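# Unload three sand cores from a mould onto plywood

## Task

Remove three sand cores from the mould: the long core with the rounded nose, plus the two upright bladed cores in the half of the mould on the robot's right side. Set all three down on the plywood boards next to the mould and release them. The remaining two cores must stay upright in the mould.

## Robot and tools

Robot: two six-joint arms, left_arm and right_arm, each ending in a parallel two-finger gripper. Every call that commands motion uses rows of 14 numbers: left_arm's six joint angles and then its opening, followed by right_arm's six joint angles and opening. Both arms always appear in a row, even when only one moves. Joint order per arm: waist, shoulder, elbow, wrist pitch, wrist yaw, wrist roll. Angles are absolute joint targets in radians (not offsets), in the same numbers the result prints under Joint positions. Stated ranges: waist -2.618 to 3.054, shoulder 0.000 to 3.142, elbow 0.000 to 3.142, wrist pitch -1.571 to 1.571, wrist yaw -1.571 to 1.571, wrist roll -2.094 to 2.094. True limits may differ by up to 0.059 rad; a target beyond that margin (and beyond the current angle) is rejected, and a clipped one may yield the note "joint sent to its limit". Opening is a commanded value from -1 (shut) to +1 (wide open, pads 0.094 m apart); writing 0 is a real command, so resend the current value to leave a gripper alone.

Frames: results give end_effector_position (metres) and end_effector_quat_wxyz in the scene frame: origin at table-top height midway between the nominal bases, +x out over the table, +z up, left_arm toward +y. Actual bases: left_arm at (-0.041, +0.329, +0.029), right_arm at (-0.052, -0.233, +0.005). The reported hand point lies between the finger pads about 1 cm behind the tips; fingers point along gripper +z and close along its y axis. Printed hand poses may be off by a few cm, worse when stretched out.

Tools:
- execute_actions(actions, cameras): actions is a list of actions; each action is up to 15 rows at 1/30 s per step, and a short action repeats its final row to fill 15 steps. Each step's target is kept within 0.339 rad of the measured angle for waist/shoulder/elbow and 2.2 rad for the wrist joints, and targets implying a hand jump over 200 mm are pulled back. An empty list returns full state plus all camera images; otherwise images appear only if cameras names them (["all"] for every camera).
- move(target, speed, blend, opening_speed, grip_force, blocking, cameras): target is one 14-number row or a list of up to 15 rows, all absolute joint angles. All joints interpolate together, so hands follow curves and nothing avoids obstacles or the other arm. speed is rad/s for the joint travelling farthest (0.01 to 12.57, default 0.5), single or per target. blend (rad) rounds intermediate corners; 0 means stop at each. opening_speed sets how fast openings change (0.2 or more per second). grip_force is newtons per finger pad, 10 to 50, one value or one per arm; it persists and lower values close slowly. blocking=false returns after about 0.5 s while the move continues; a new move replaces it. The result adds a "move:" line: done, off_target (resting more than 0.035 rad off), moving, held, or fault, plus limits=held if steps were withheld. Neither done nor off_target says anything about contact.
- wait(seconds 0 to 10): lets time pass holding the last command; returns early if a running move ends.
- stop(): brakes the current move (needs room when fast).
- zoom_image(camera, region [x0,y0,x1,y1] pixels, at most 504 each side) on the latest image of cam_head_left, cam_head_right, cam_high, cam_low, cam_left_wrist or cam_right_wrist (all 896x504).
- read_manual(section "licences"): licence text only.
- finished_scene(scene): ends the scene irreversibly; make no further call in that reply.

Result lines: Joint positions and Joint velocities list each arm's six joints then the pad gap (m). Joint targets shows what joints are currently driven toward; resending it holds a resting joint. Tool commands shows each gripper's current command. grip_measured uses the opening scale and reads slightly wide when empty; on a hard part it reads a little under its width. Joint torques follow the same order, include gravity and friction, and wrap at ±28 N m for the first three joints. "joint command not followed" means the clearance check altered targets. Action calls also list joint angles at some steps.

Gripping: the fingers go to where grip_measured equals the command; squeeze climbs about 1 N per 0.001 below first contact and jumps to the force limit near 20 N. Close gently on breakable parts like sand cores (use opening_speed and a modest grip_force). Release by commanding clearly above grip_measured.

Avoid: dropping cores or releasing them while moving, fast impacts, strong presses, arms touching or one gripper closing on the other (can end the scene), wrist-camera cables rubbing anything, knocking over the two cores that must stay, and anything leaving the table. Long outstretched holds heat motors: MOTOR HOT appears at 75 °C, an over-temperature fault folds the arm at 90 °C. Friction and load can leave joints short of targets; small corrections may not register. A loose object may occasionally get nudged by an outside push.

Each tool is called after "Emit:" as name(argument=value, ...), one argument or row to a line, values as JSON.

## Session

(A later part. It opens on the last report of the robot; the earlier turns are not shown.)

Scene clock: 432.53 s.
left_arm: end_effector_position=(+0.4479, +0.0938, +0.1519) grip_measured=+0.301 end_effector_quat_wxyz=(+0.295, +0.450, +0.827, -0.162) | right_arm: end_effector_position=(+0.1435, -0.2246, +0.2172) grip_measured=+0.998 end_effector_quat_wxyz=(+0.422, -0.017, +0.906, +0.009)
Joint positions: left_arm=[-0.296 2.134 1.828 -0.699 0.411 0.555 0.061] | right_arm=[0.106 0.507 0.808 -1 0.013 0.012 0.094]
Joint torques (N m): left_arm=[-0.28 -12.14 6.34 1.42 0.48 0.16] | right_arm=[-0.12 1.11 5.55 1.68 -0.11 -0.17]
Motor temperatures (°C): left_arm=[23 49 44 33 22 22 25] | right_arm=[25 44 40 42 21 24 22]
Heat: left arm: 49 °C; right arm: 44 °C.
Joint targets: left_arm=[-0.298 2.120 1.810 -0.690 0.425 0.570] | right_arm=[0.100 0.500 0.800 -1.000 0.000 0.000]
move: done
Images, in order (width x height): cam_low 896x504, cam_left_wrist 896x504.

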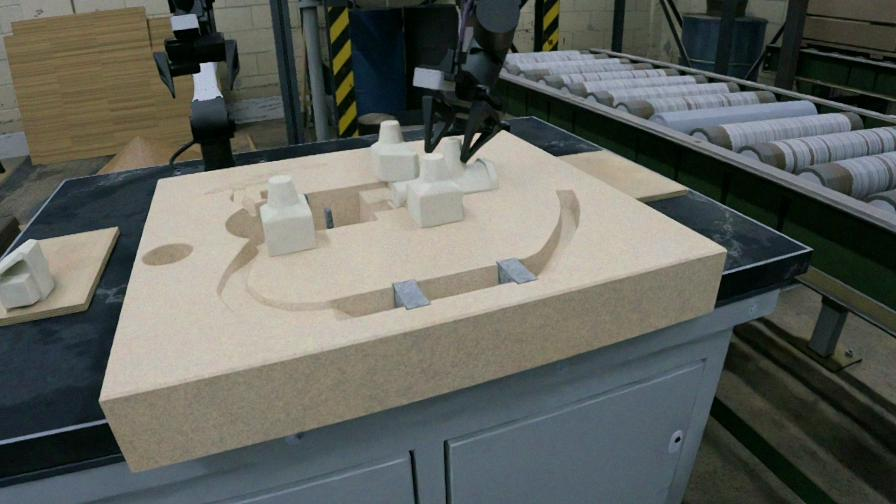

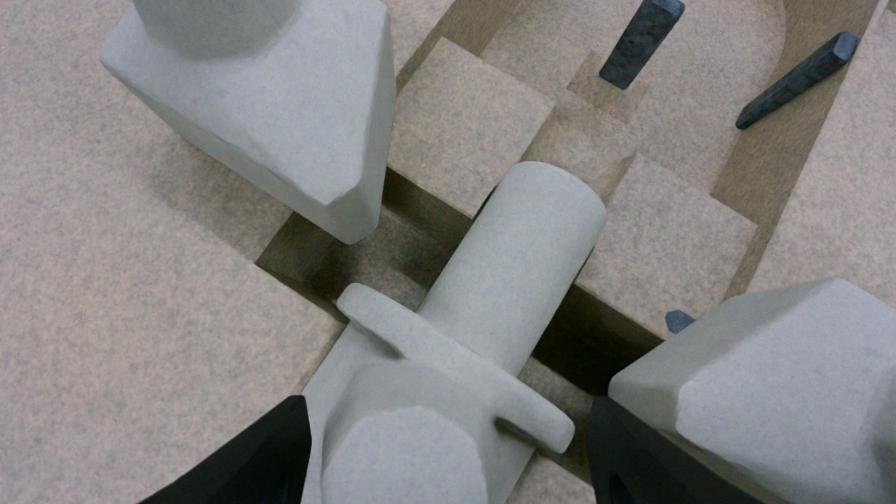

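Emit:
move(
  target=[-0.276,2.12,1.81,-0.69,0.425,0.57,0.3,0.1,0.5,0.8,-1.0,0,0,1],
  speed=0.3,
  cameras=["cam_left_wrist"],
)

Scene clock: 436.70 s.
left_arm: end_effector_position=(+0.4519, +0.1023, +0.1519) grip_measured=+0.301 end_effector_quat_wxyz=(+0.296, +0.442, +0.831, -0.160) | right_arm: end_effector_position=(+0.1435, -0.2246, +0.2172) grip_measured=+0.998 end_effector_quat_wxyz=(+0.422, -0.017, +0.906, +0.009)
Joint positions: left_arm=[-0.278 2.134 1.828 -0.699 0.411 0.555 0.061] | right_arm=[0.106 0.507 0.808 -1 0.013 0.012 0.094]
Joint torques (N m): left_arm=[0.1 -12.08 6.41 1.39 0.46 0.17] | right_arm=[-0.25 1.24 5.38 1.69 -0.14 -0.15]
Heat: left arm: 50 °C; right arm: 44 °C.
Joint targets: left_arm=[-0.276 2.120 1.810 -0.690 0.425 0.570] | right_arm=[0.100 0.500 0.800 -1.000 0.000 0.000]
move: done
Images, in order (width x height): cam_left_wrist 896x504.

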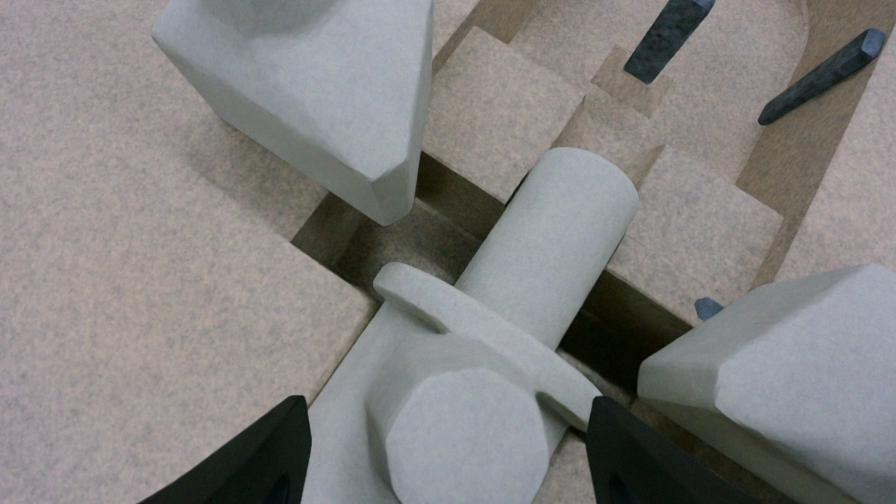

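Emit:
move(
  target=[-0.276,2.12,1.81,-0.69,0.425,0.57,-0.9,0.1,0.5,0.8,-1.0,0,0,1],
  opening_speed=0.5,
  grip_force=40,
  cameras=["cam_left_wrist","cam_low"],
)

Emit:
zoom_image(
  camera="cam_low",
  region=[340, 60, 560, 240],
)

Scene clock: 443.23 s.
left_arm: end_effector_position=(+0.4517, +0.1018, +0.1521) grip_measured=-0.225 end_effector_quat_wxyz=(+0.297, +0.443, +0.831, -0.161) | right_arm: end_effector_position=(+0.1435, -0.2246, +0.2172) grip_measured=+0.998 end_effector_quat_wxyz=(+0.422, -0.017, +0.906, +0.009)
Joint positions: left_arm=[-0.278 2.134 1.828 -0.698 0.414 0.555 0.036] | right_arm=[0.106 0.507 0.808 -1 0.013 0.012 0.094]
Joint torques (N m): left_arm=[0.08 -12.11 6.37 1.4 0.44 0.16] | right_arm=[-0.14 1.18 5.45 1.65 -0.15 -0.16]
Heat: left arm: 51 °C; right arm: 43 °C.
Joint targets: left_arm=[-0.276 2.120 1.810 -0.690 0.425 0.570] | right_arm=[0.100 0.500 0.800 -1.000 0.000 0.000]
grip_force (N): 40, 40
move: done
Images, in order (width x height): cam_low 896x504, cam_left_wrist 896x504.

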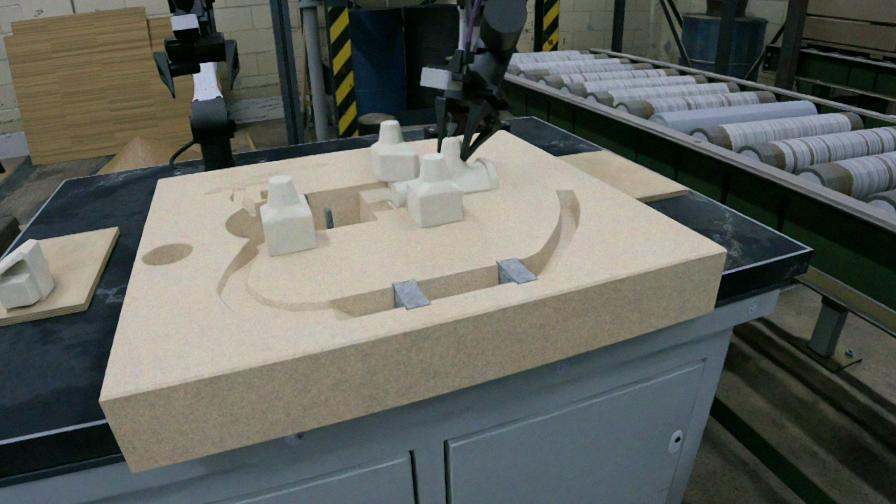

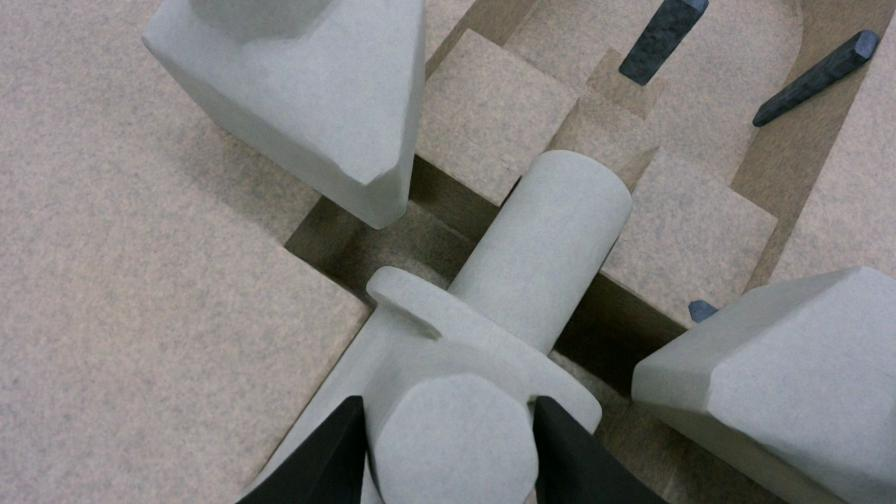

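Scaled by 2.291 from the camera's 896x504 image, which has a finer 1280x720 frame.

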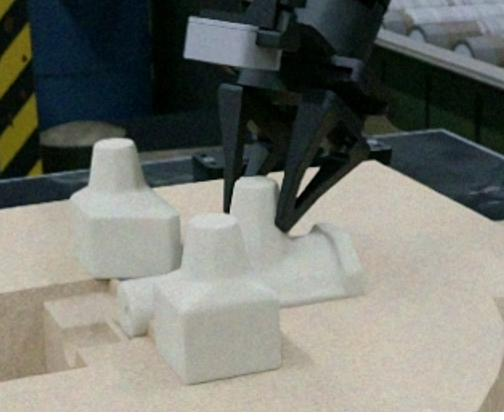

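Emit:
move(
  target=[
    [-0.276,2.112,2.0,-0.825,0.425,0.57,-0.9,0.1,0.5,0.8,-1.0,0,0,1],
    [-0.276,2.135,2.19,-0.985,0.425,0.57,-0.9,0.1,0.5,0.8,-1.0,0,0,1],
  ],
  speed=0.2,
  blend=[0.05,0],
  cameras=["cam_left_wrist","cam_low","cam_high"],
)

Emit:
zoom_image(
  camera="cam_low",
  region=[340, 60, 560, 240],
)

Scene clock: 454.47 s.
left_arm: end_effector_position=(+0.4437, +0.1126, +0.1998) grip_measured=-0.243 end_effector_quat_wxyz=(+0.258, +0.438, +0.849, -0.148) | right_arm: end_effector_position=(+0.1435, -0.2246, +0.2172) grip_measured=+0.998 end_effector_quat_wxyz=(+0.422, -0.017, +0.906, +0.009)
Joint positions: left_arm=[-0.276 2.171 2.124 -1.038 0.373 0.559 0.036] | right_arm=[0.106 0.507 0.808 -1 0.013 0.012 0.094]
Joint torques (N m): left_arm=[-0.09 -14.11 13.76 1.72 0.84 0.11] | right_arm=[-0.23 1.24 5.64 1.68 -0.13 -0.2]
Motor temperatures (°C): left_arm=[23 54 42 33 22 22 25] | right_arm=[25 42 39 42 21 24 22]
Heat: left arm: 54 °C; right arm: 42 °C.
Joint targets: left_arm=[-0.276 2.135 2.190 -0.985 0.425 0.570] | right_arm=[0.100 0.500 0.800 -1.000 0.000 0.000]
grip_force (N): 40, 40
move: off_target (left_arm); left_arm: the elbow is farthest, 0.066 rad from its target
Images, in order (width x height): cam_high 896x504, cam_low 896x504, cam_left_wrist 896x504.

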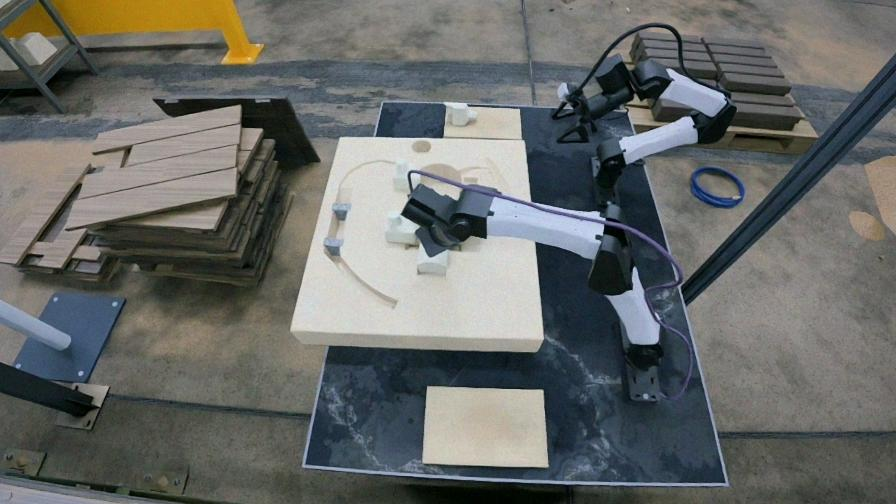

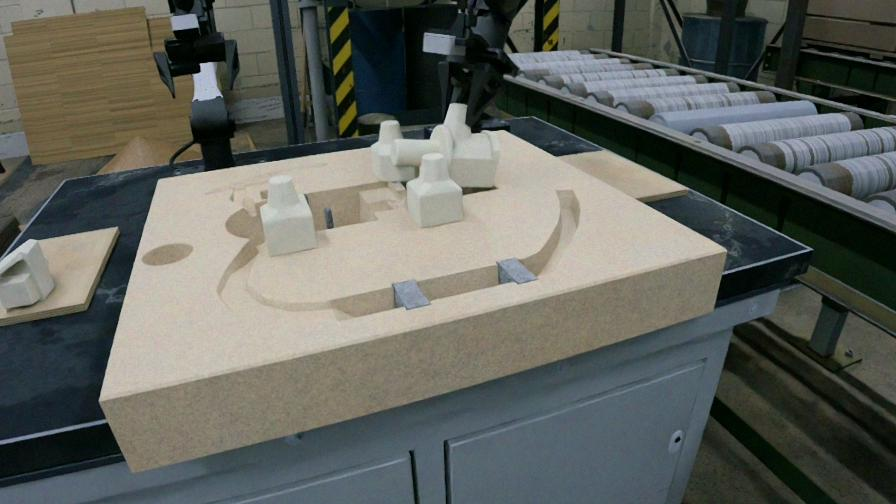

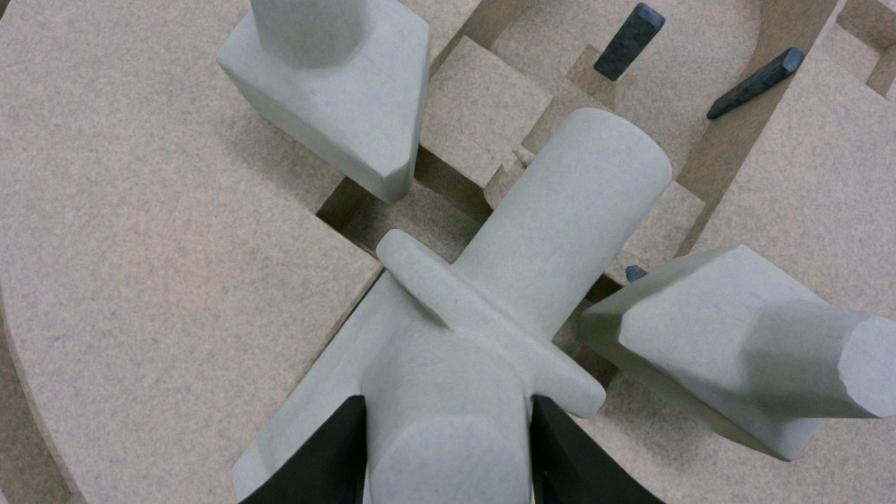

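Scaled by 2.291 from the camera's 896x504 image, which has a finer 1280x720 frame.

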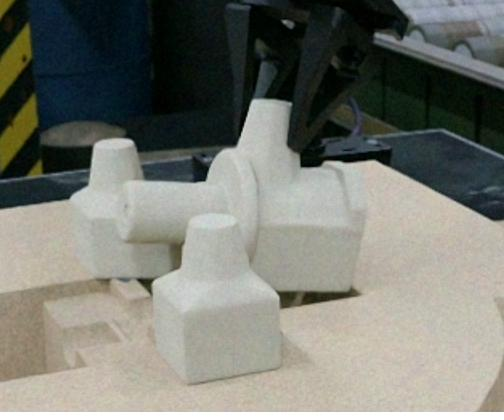

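Emit:
move(
  target=[
    [-0.276,2.03,2.19,-0.985,0.435,0.57,-0.9,0.1,0.5,0.8,-1.0,0,0,1],
    [-0.033,1.87,1.91,-0.93,0.435,0.57,-0.9,0.1,0.5,0.8,-1.0,0,0,1],
    [0.603,1.56,1.415,-0.76,0.435,0.57,-0.9,0.1,0.5,0.8,-1.0,0,0,1],
  ],
  speed=[0.2,0.35,0.5],
  blend=[0.02,0.05,0],
  cameras=["all"],
)

Emit:
zoom_image(
  camera="cam_high",
  region=[400, 300, 640, 490],
)

Scene clock: 480.90 s.
left_arm: end_effector_position=(+0.3303, +0.4950, +0.2112) grip_measured=-0.245 end_effector_quat_wxyz=(+0.315, +0.038, +0.948, -0.019) | right_arm: end_effector_position=(+0.1435, -0.2246, +0.2172) grip_measured=+0.998 end_effector_quat_wxyz=(+0.422, -0.017, +0.906, +0.009)
Joint positions: left_arm=[0.608 1.615 1.41 -0.84 0.389 0.559 0.035] | right_arm=[0.106 0.507 0.808 -1 0.013 0.012 0.094]
Joint torques (N m): left_arm=[-0.59 -11.56 8.5 2.05 0.81 0.11] | right_arm=[-0.18 1.22 5.38 1.66 -0.19 -0.21]
Motor temperatures (°C): left_arm=[23 67 49 35 23 22 26] | right_arm=[25 40 38 42 21 24 22]
Heat: left arm: 67 °C; right arm: 42 °C.
Joint targets: left_arm=[0.603 1.560 1.415 -0.760 0.435 0.570] | right_arm=[0.100 0.500 0.800 -1.000 0.000 0.000]
grip_force (N): 40, 40
move: off_target (left_arm); left_arm: the wrist pitch is farthest, 0.080 rad from its target

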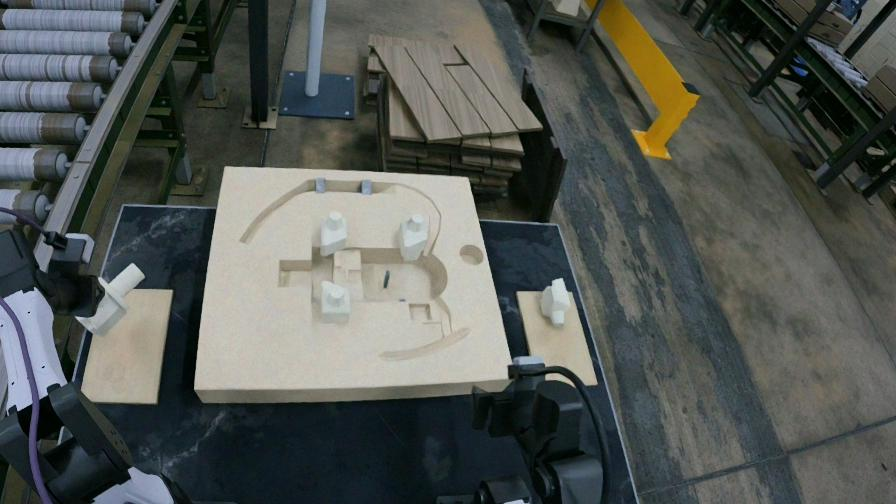

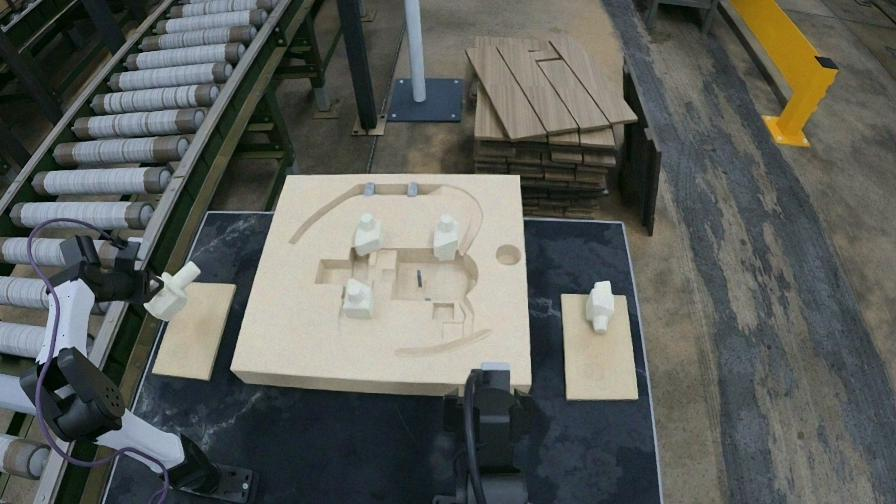

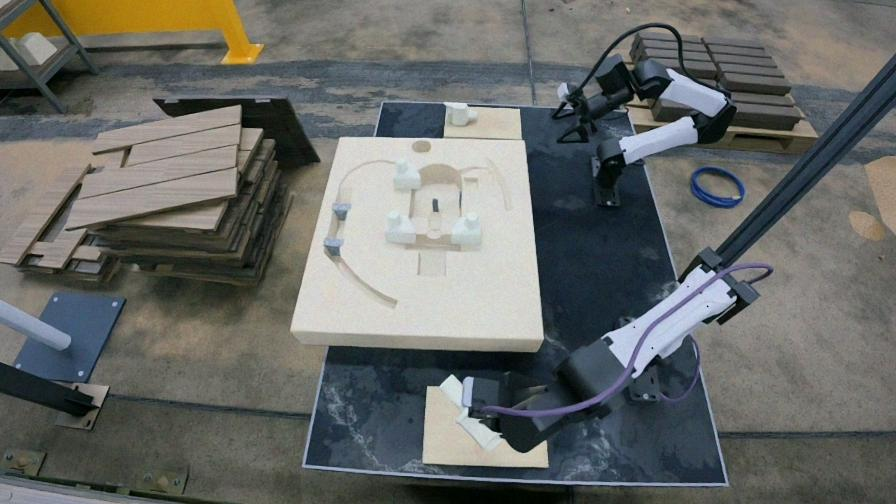

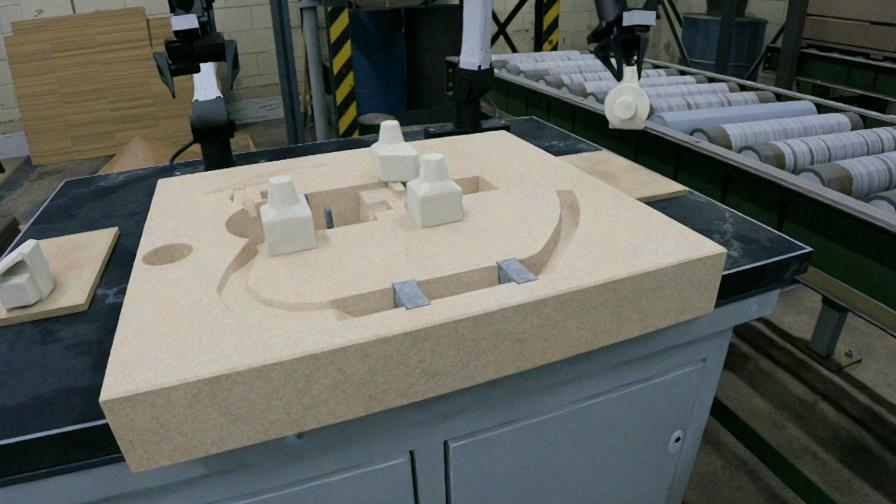

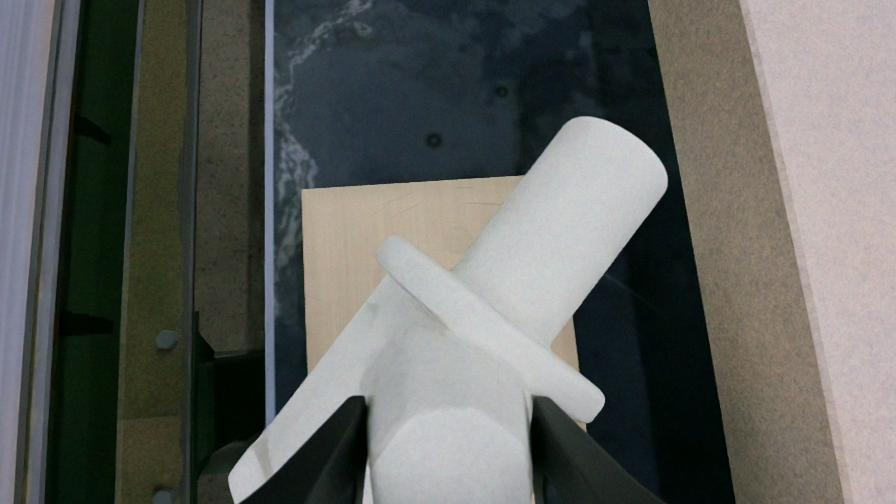

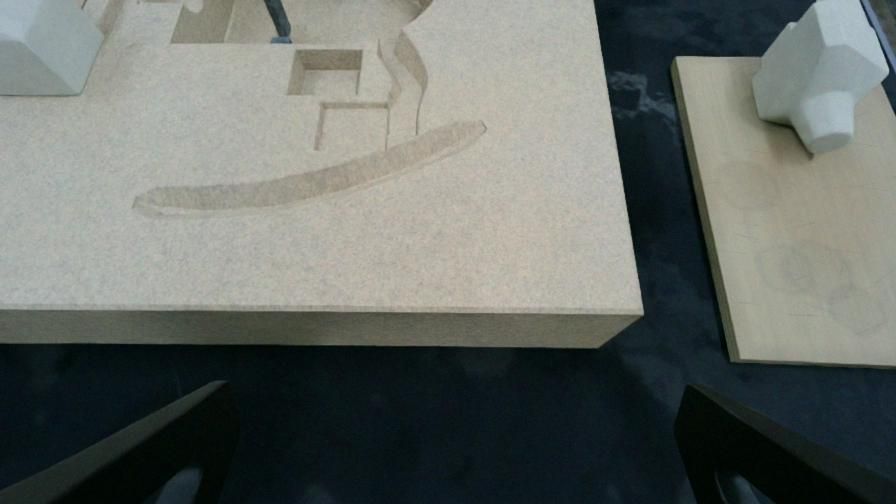

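Scaled by 2.100 from the camera's 896x504 image, which has a finer 1280x720 frame.

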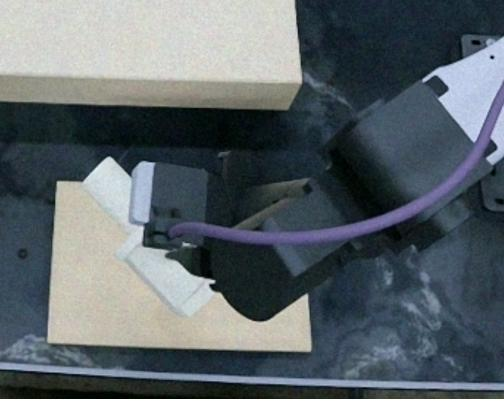

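Emit:
move(
  target=[0.595,1.575,1.10,-0.40,0.455,0.57,-0.9,0.1,0.5,0.8,-1.0,0,0,1],
  speed=0.3,
  cameras=["cam_left_wrist","cam_high","cam_low","cam_head_left"],
)

Emit:
zoom_image(
  camera="cam_high",
  region=[400, 300, 640, 490],
)

Emit:
zoom_image(
  camera="cam_head_left",
  region=[40, 220, 240, 420],
)

Emit:
zoom_image(
  camera="cam_low",
  region=[540, 60, 720, 240],
)

Scene clock: 488.63 s.
left_arm: end_effector_position=(+0.3299, +0.4890, +0.1385) grip_measured=-0.245 end_effector_quat_wxyz=(+0.333, +0.047, +0.942, -0.014) | right_arm: end_effector_position=(+0.1435, -0.2246, +0.2172) grip_measured=+0.998 end_effector_quat_wxyz=(+0.422, -0.017, +0.906, +0.009)
Joint positions: left_arm=[0.6 1.611 1.092 -0.488 0.4 0.559 0.035] | right_arm=[0.106 0.507 0.808 -1 0.013 0.012 0.094]
Joint torques (N m): left_arm=[-0.65 -9.8 8.57 2.2 0.89 0.11] | right_arm=[-0.17 1.29 5.61 1.65 -0.12 -0.17]
Motor temperatures (°C): left_arm=[23 66 48 36 23 22 26] | right_arm=[25 40 38 42 21 24 22]
Heat: left arm: 66 °C; right arm: 42 °C.
Joint targets: left_arm=[0.595 1.575 1.100 -0.400 0.455 0.570] | right_arm=[0.100 0.500 0.800 -1.000 0.000 0.000]
grip_force (N): 40, 40
move: off_target (left_arm); left_arm: the wrist pitch is farthest, 0.088 rad from its target
Images, in order (width x height): cam_head_left 896x504, cam_high 896x504, cam_low 896x504, cam_left_wrist 896x504.

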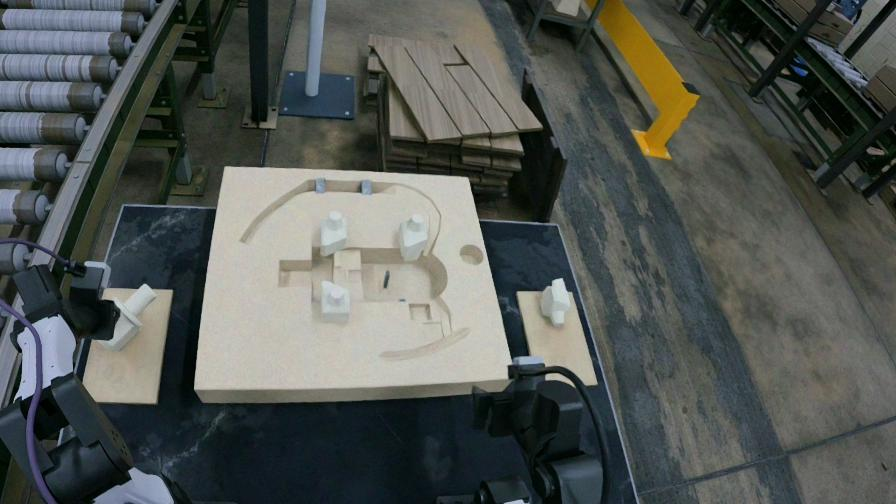

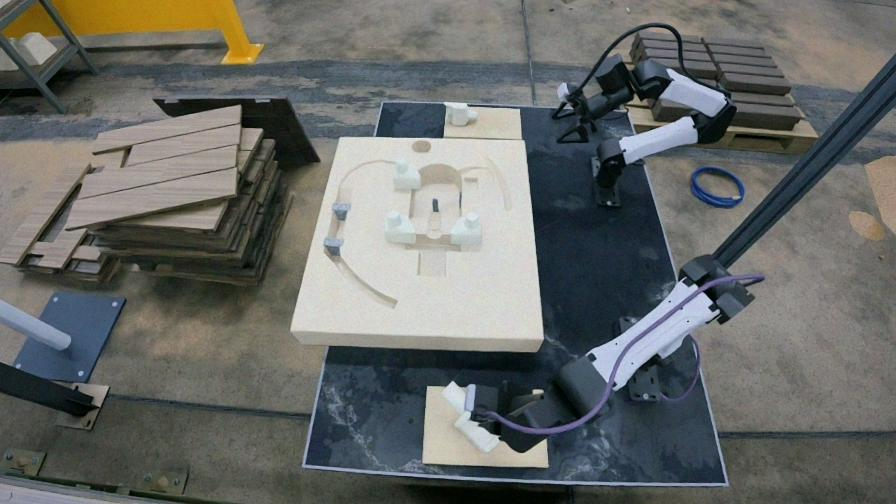

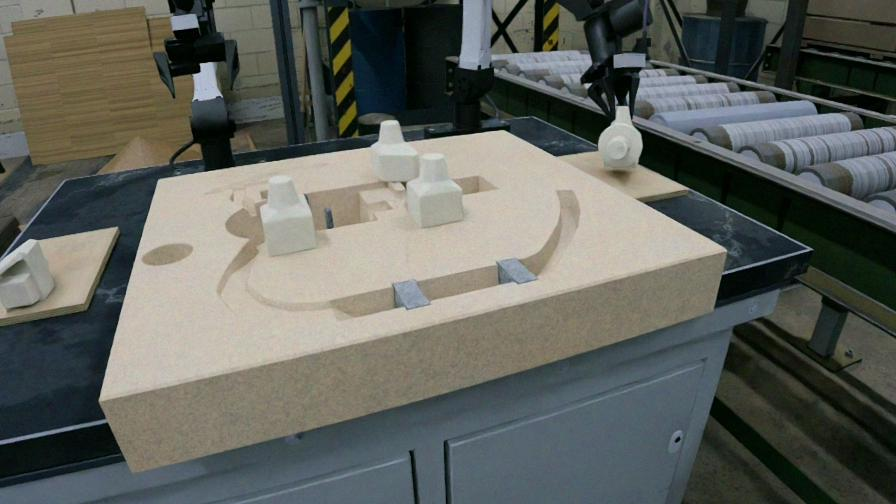

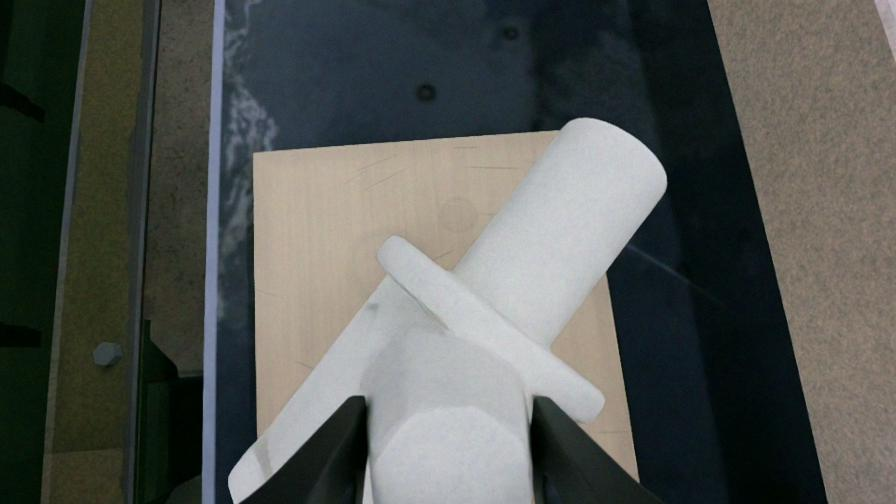

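Scaled by 2.100 from the camera's 896x504 image, which has a finer 1280x720 frame.

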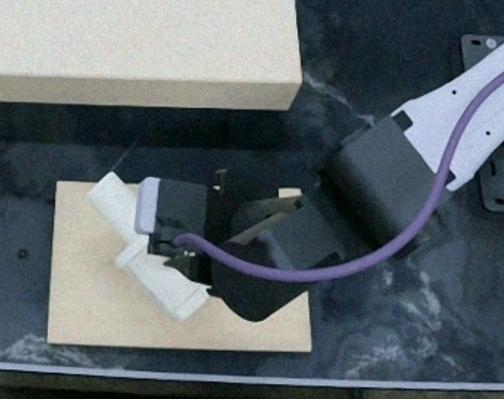

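Scaled by 2.520 from the camera's 896x504 image, which has a finer 1280x720 frame.

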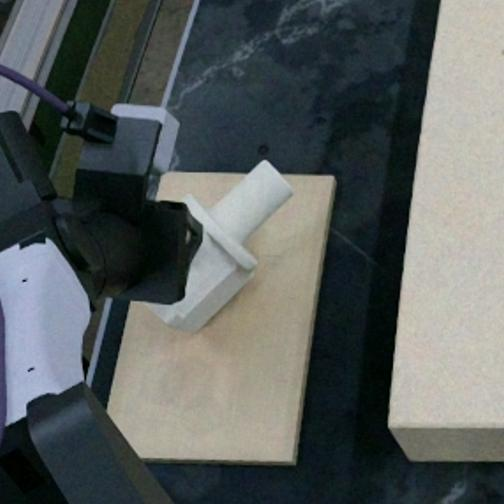

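Scaled by 2.800 from the camera's 896x504 image, which has a finer 1280x720 frame.

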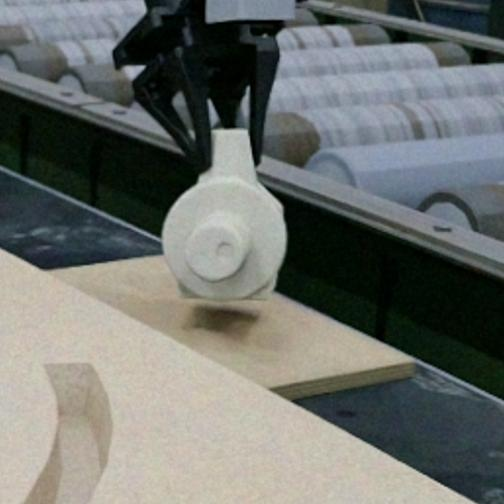

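Emit:
move(
  target=[0.595,1.59,1.045,-0.335,0.455,0.57,-0.9,0.1,0.5,0.8,-1.0,0,0,1],
  speed=0.1,
  cameras=["cam_low"],
)

Emit:
zoom_image(
  camera="cam_low",
  region=[540, 60, 720, 240],
)

Scene clock: 493.47 s.
left_arm: end_effector_position=(+0.3284, +0.4877, +0.1273) grip_measured=-0.245 end_effector_quat_wxyz=(+0.337, +0.048, +0.940, -0.012) | right_arm: end_effector_position=(+0.1435, -0.2246, +0.2172) grip_measured=+0.998 end_effector_quat_wxyz=(+0.422, -0.017, +0.906, +0.009)
Joint positions: left_arm=[0.6 1.611 1.04 -0.425 0.402 0.559 0.035] | right_arm=[0.106 0.507 0.808 -1 0.013 0.012 0.094]
Joint torques (N m): left_arm=[-0.61 -8.35 8.18 2.21 0.87 0.11] | right_arm=[-0.23 1.09 5.39 1.64 -0.15 -0.2]
Motor temperatures (°C): left_arm=[23 64 48 36 23 22 26] | right_arm=[25 39 38 42 21 24 22]
Heat: left arm: 64 °C; right arm: 42 °C.
Joint targets: left_arm=[0.595 1.590 1.045 -0.335 0.455 0.570] | right_arm=[0.100 0.500 0.800 -1.000 0.000 0.000]
grip_force (N): 40, 40
move: off_target (left_arm); left_arm: the wrist pitch is farthest, 0.090 rad from its target
Images, in order (width x height): cam_low 896x504.

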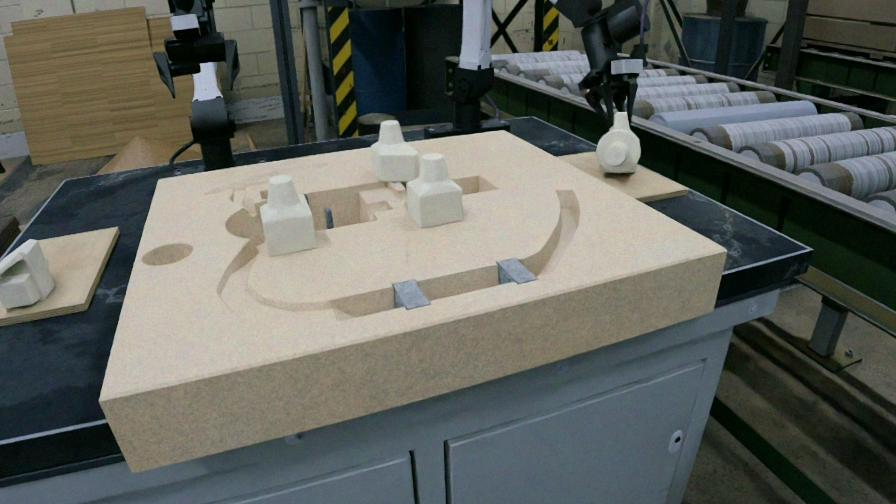

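Scaled by 2.800 from the camera's 896x504 image, which has a finer 1280x720 frame.

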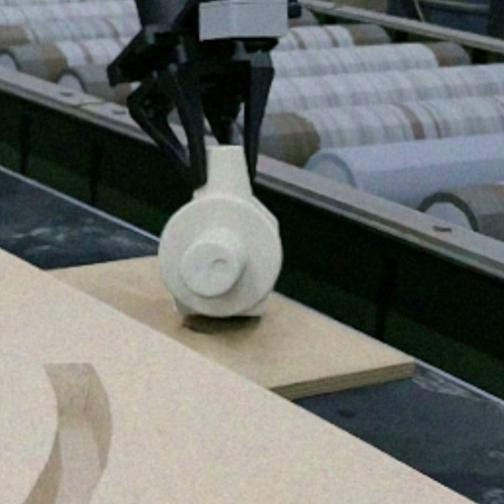

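Emit:
move(
  target=[0.595,1.61,1.01,-0.29,0.455,0.57,-0.9,0.1,0.5,0.8,-1.0,0,0,1],
  speed=0.08,
  cameras=["cam_low"],
)

Emit:
zoom_image(
  camera="cam_low",
  region=[540, 60, 720, 240],
)

Scene clock: 499.93 s.
left_arm: end_effector_position=(+0.3328, +0.4866, +0.1243) grip_measured=-0.245 end_effector_quat_wxyz=(+0.351, +0.054, +0.935, -0.011) | right_arm: end_effector_position=(+0.1435, -0.2246, +0.2172) grip_measured=+0.998 end_effector_quat_wxyz=(+0.422, -0.017, +0.906, +0.009)
Joint positions: left_arm=[0.598 1.615 1.012 -0.364 0.417 0.559 0.035] | right_arm=[0.106 0.507 0.808 -1 0.013 0.012 0.094]
Joint torques (N m): left_arm=[-0.36 -7.04 7.5 2.08 0.71 0.13] | right_arm=[-0.18 1.07 5.46 1.69 -0.15 -0.21]
Motor temperatures (°C): left_arm=[23 61 48 37 23 22 26] | right_arm=[25 39 38 42 21 24 22]
Heat: left arm: 61 °C; right arm: 42 °C.
Joint targets: left_arm=[0.595 1.610 1.010 -0.290 0.455 0.570] | right_arm=[0.100 0.500 0.800 -1.000 0.000 0.000]
grip_force (N): 40, 40
move: off_target (left_arm); left_arm: the wrist pitch is farthest, 0.074 rad from its target
Images, in order (width x height): cam_low 896x504.

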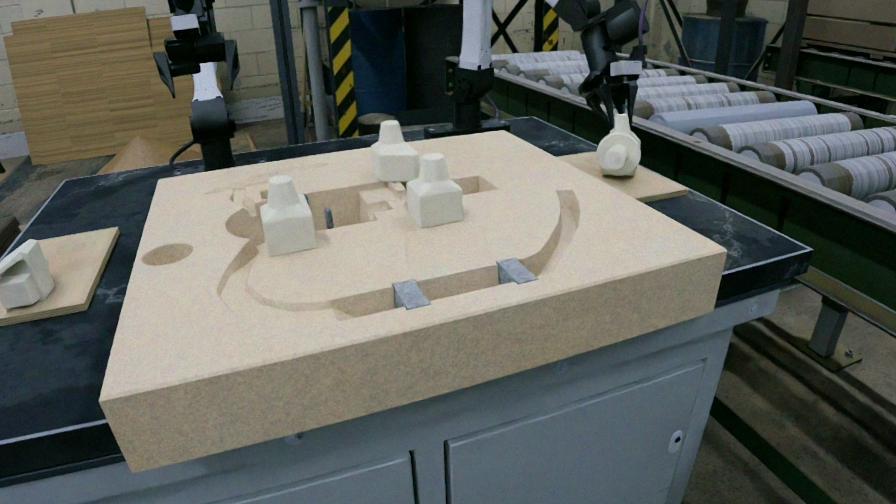

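Scaled by 2.800 from the camera's 896x504 image, which has a finer 1280x720 frame.

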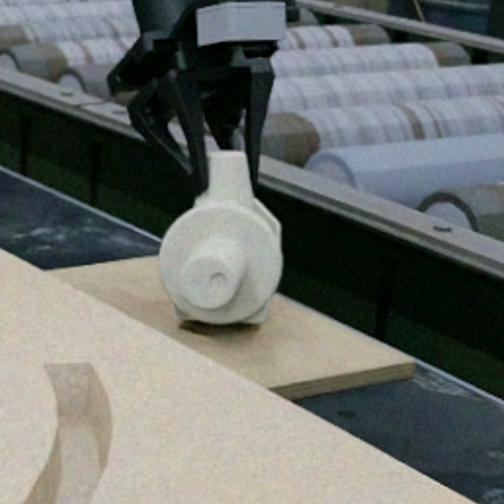

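Emit:
move(
  target=[0.595,1.63,1.0,-0.25,0.465,0.57,-0.9,0.1,0.5,0.8,-1.0,0,0,1],
  speed=0.08,
  cameras=["cam_low"],
)

Emit:
zoom_image(
  camera="cam_low",
  region=[540, 60, 720, 240],
)

Scene clock: 504.83 s.
left_arm: end_effector_position=(+0.3385, +0.4852, +0.1208) grip_measured=-0.247 end_effector_quat_wxyz=(+0.361, +0.060, +0.930, -0.016) | right_arm: end_effector_position=(+0.1435, -0.2246, +0.2172) grip_measured=+0.998 end_effector_quat_wxyz=(+0.422, -0.017, +0.906, +0.009)
Joint positions: left_arm=[0.596 1.634 1.003 -0.322 0.438 0.559 0.035] | right_arm=[0.106 0.507 0.808 -1 0.013 0.012 0.094]
Joint torques (N m): left_arm=[-0.14 -6.99 7.46 2.09 0.6 0.12] | right_arm=[-0.21 1.17 5.52 1.69 -0.16 -0.18]
Motor temperatures (°C): left_arm=[23 59 47 37 23 22 26] | right_arm=[25 39 38 42 21 24 22]
Heat: left arm: 59 °C; right arm: 42 °C.
Joint targets: left_arm=[0.595 1.630 1.000 -0.250 0.465 0.570] | right_arm=[0.100 0.500 0.800 -1.000 0.000 0.000]
grip_force (N): 40, 40
move: off_target (left_arm); left_arm: the wrist pitch is farthest, 0.072 rad from its target
Images, in order (width x height): cam_low 896x504.

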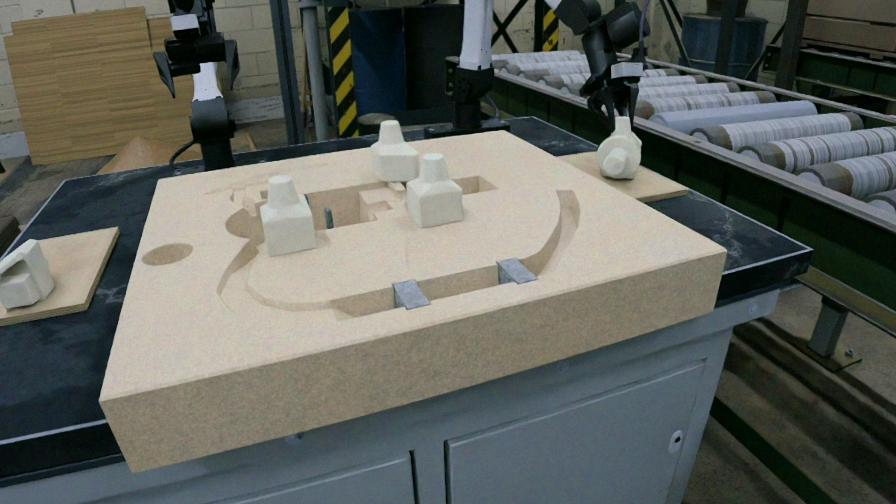

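Scaled by 2.800 from the camera's 896x504 image, which has a finer 1280x720 frame.

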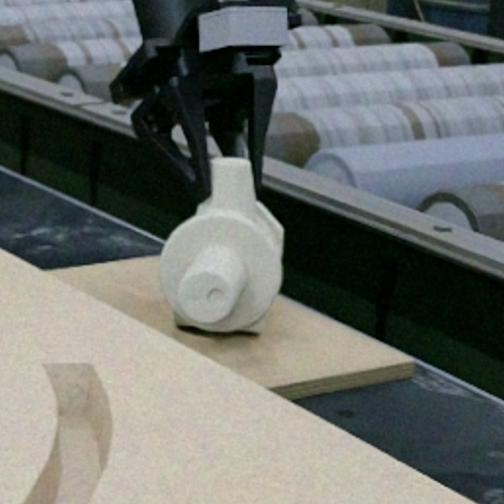

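Emit:
move(
  target=[0.595,1.65,0.99,-0.24,0.465,0.57,-0.9,0.1,0.5,0.8,-1.0,0,0,1],
  speed=0.08,
  cameras=["cam_low"],
)

Emit:
zoom_image(
  camera="cam_low",
  region=[540, 60, 720, 240],
)

Scene clock: 510.33 s.
left_arm: end_effector_position=(+0.3416, +0.4859, +0.1175) grip_measured=-0.248 end_effector_quat_wxyz=(+0.365, +0.062, +0.929, -0.017) | right_arm: end_effector_position=(+0.1435, -0.2246, +0.2172) grip_measured=+0.998 end_effector_quat_wxyz=(+0.422, -0.017, +0.906, +0.009)
Joint positions: left_arm=[0.596 1.648 0.999 -0.297 0.445 0.559 0.035] | right_arm=[0.106 0.507 0.808 -1 0.013 0.012 0.094]
Joint torques (N m): left_arm=[-0.21 -6.68 6.82 1.98 0.53 0.12] | right_arm=[-0.28 1.18 5.52 1.67 -0.14 -0.17]
Motor temperatures (°C): left_arm=[23 57 46 38 23 22 26] | right_arm=[25 39 38 42 21 24 22]
Heat: left arm: 57 °C; right arm: 42 °C.
Joint targets: left_arm=[0.595 1.650 0.990 -0.240 0.465 0.570] | right_arm=[0.100 0.500 0.800 -1.000 0.000 0.000]
grip_force (N): 40, 40
move: off_target (left_arm); left_arm: the wrist pitch is farthest, 0.057 rad from its target
Images, in order (width x height): cam_low 896x504.

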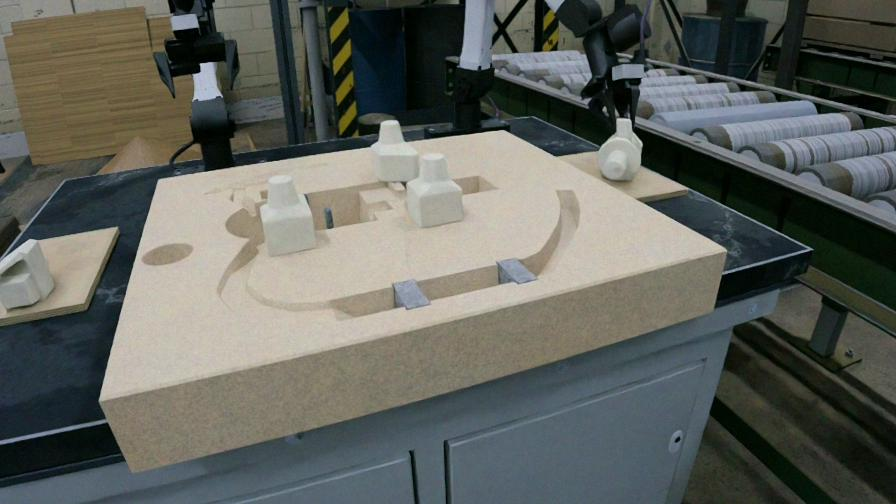

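Scaled by 2.800 from the camera's 896x504 image, which has a finer 1280x720 frame.

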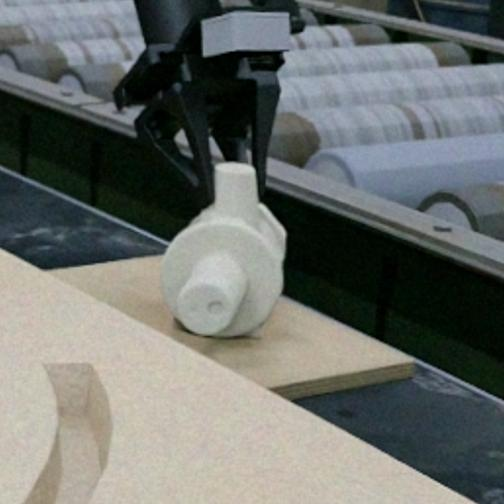

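Emit:
move(
  target=[0.595,1.65,0.99,-0.24,0.465,0.57,0.25,0.1,0.5,0.8,-1.0,0,0,1],
  opening_speed=0.3,
  cameras=["cam_low","cam_left_wrist"],
)

Emit:
zoom_image(
  camera="cam_low",
  region=[540, 60, 720, 240],
)

Scene clock: 520.23 s.
left_arm: end_effector_position=(+0.3487, +0.4890, +0.1241) grip_measured=+0.249 end_effector_quat_wxyz=(+0.383, +0.068, +0.921, -0.008) | right_arm: end_effector_position=(+0.1435, -0.2246, +0.2172) grip_measured=+0.998 end_effector_quat_wxyz=(+0.422, -0.017, +0.906, +0.009)
Joint positions: left_arm=[0.596 1.648 0.999 -0.253 0.453 0.559 0.059] | right_arm=[0.106 0.507 0.808 -1 0.013 0.012 0.094]
Joint torques (N m): left_arm=[-0.18 -6.68 6.9 1.59 0.43 0.1] | right_arm=[-0.23 1.21 5.48 1.67 -0.12 -0.2]
Heat: left arm: 54 °C; right arm: 42 °C.
Joint targets: left_arm=[0.595 1.650 0.990 -0.240 0.465 0.570] | right_arm=[0.100 0.500 0.800 -1.000 0.000 0.000]
grip_force (N): 40, 40
move: done
Images, in order (width x height): cam_low 896x504, cam_left_wrist 896x504.

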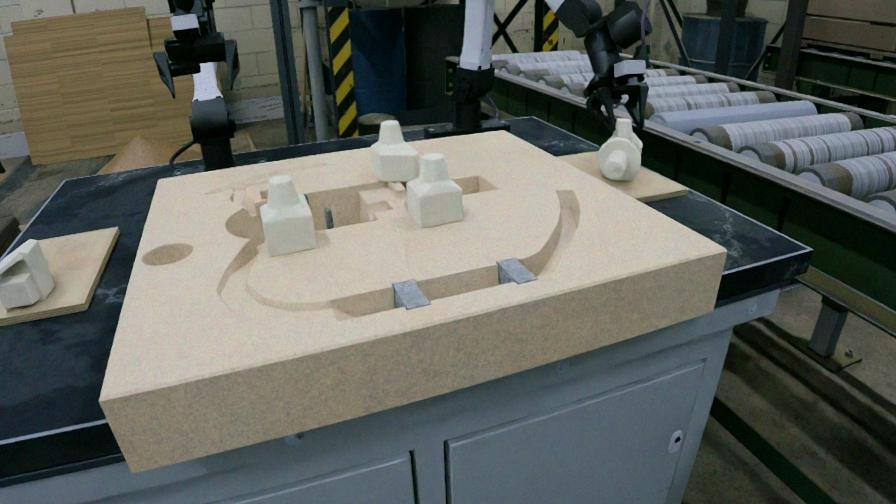

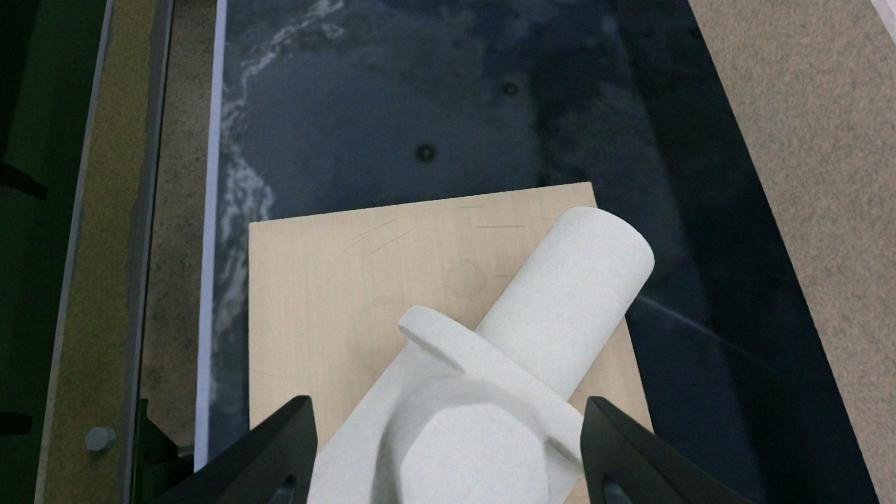

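Scaled by 2.800 from the camera's 896x504 image, which has a finer 1280x720 frame.

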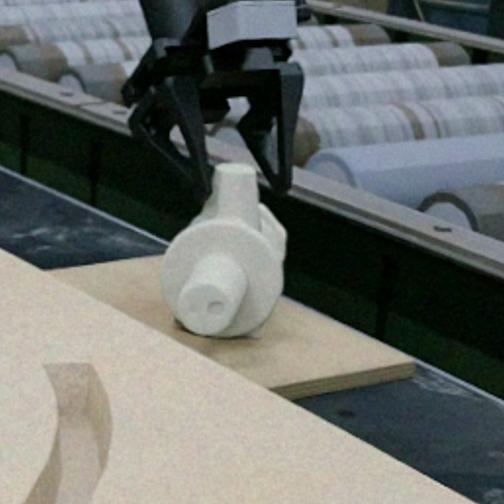

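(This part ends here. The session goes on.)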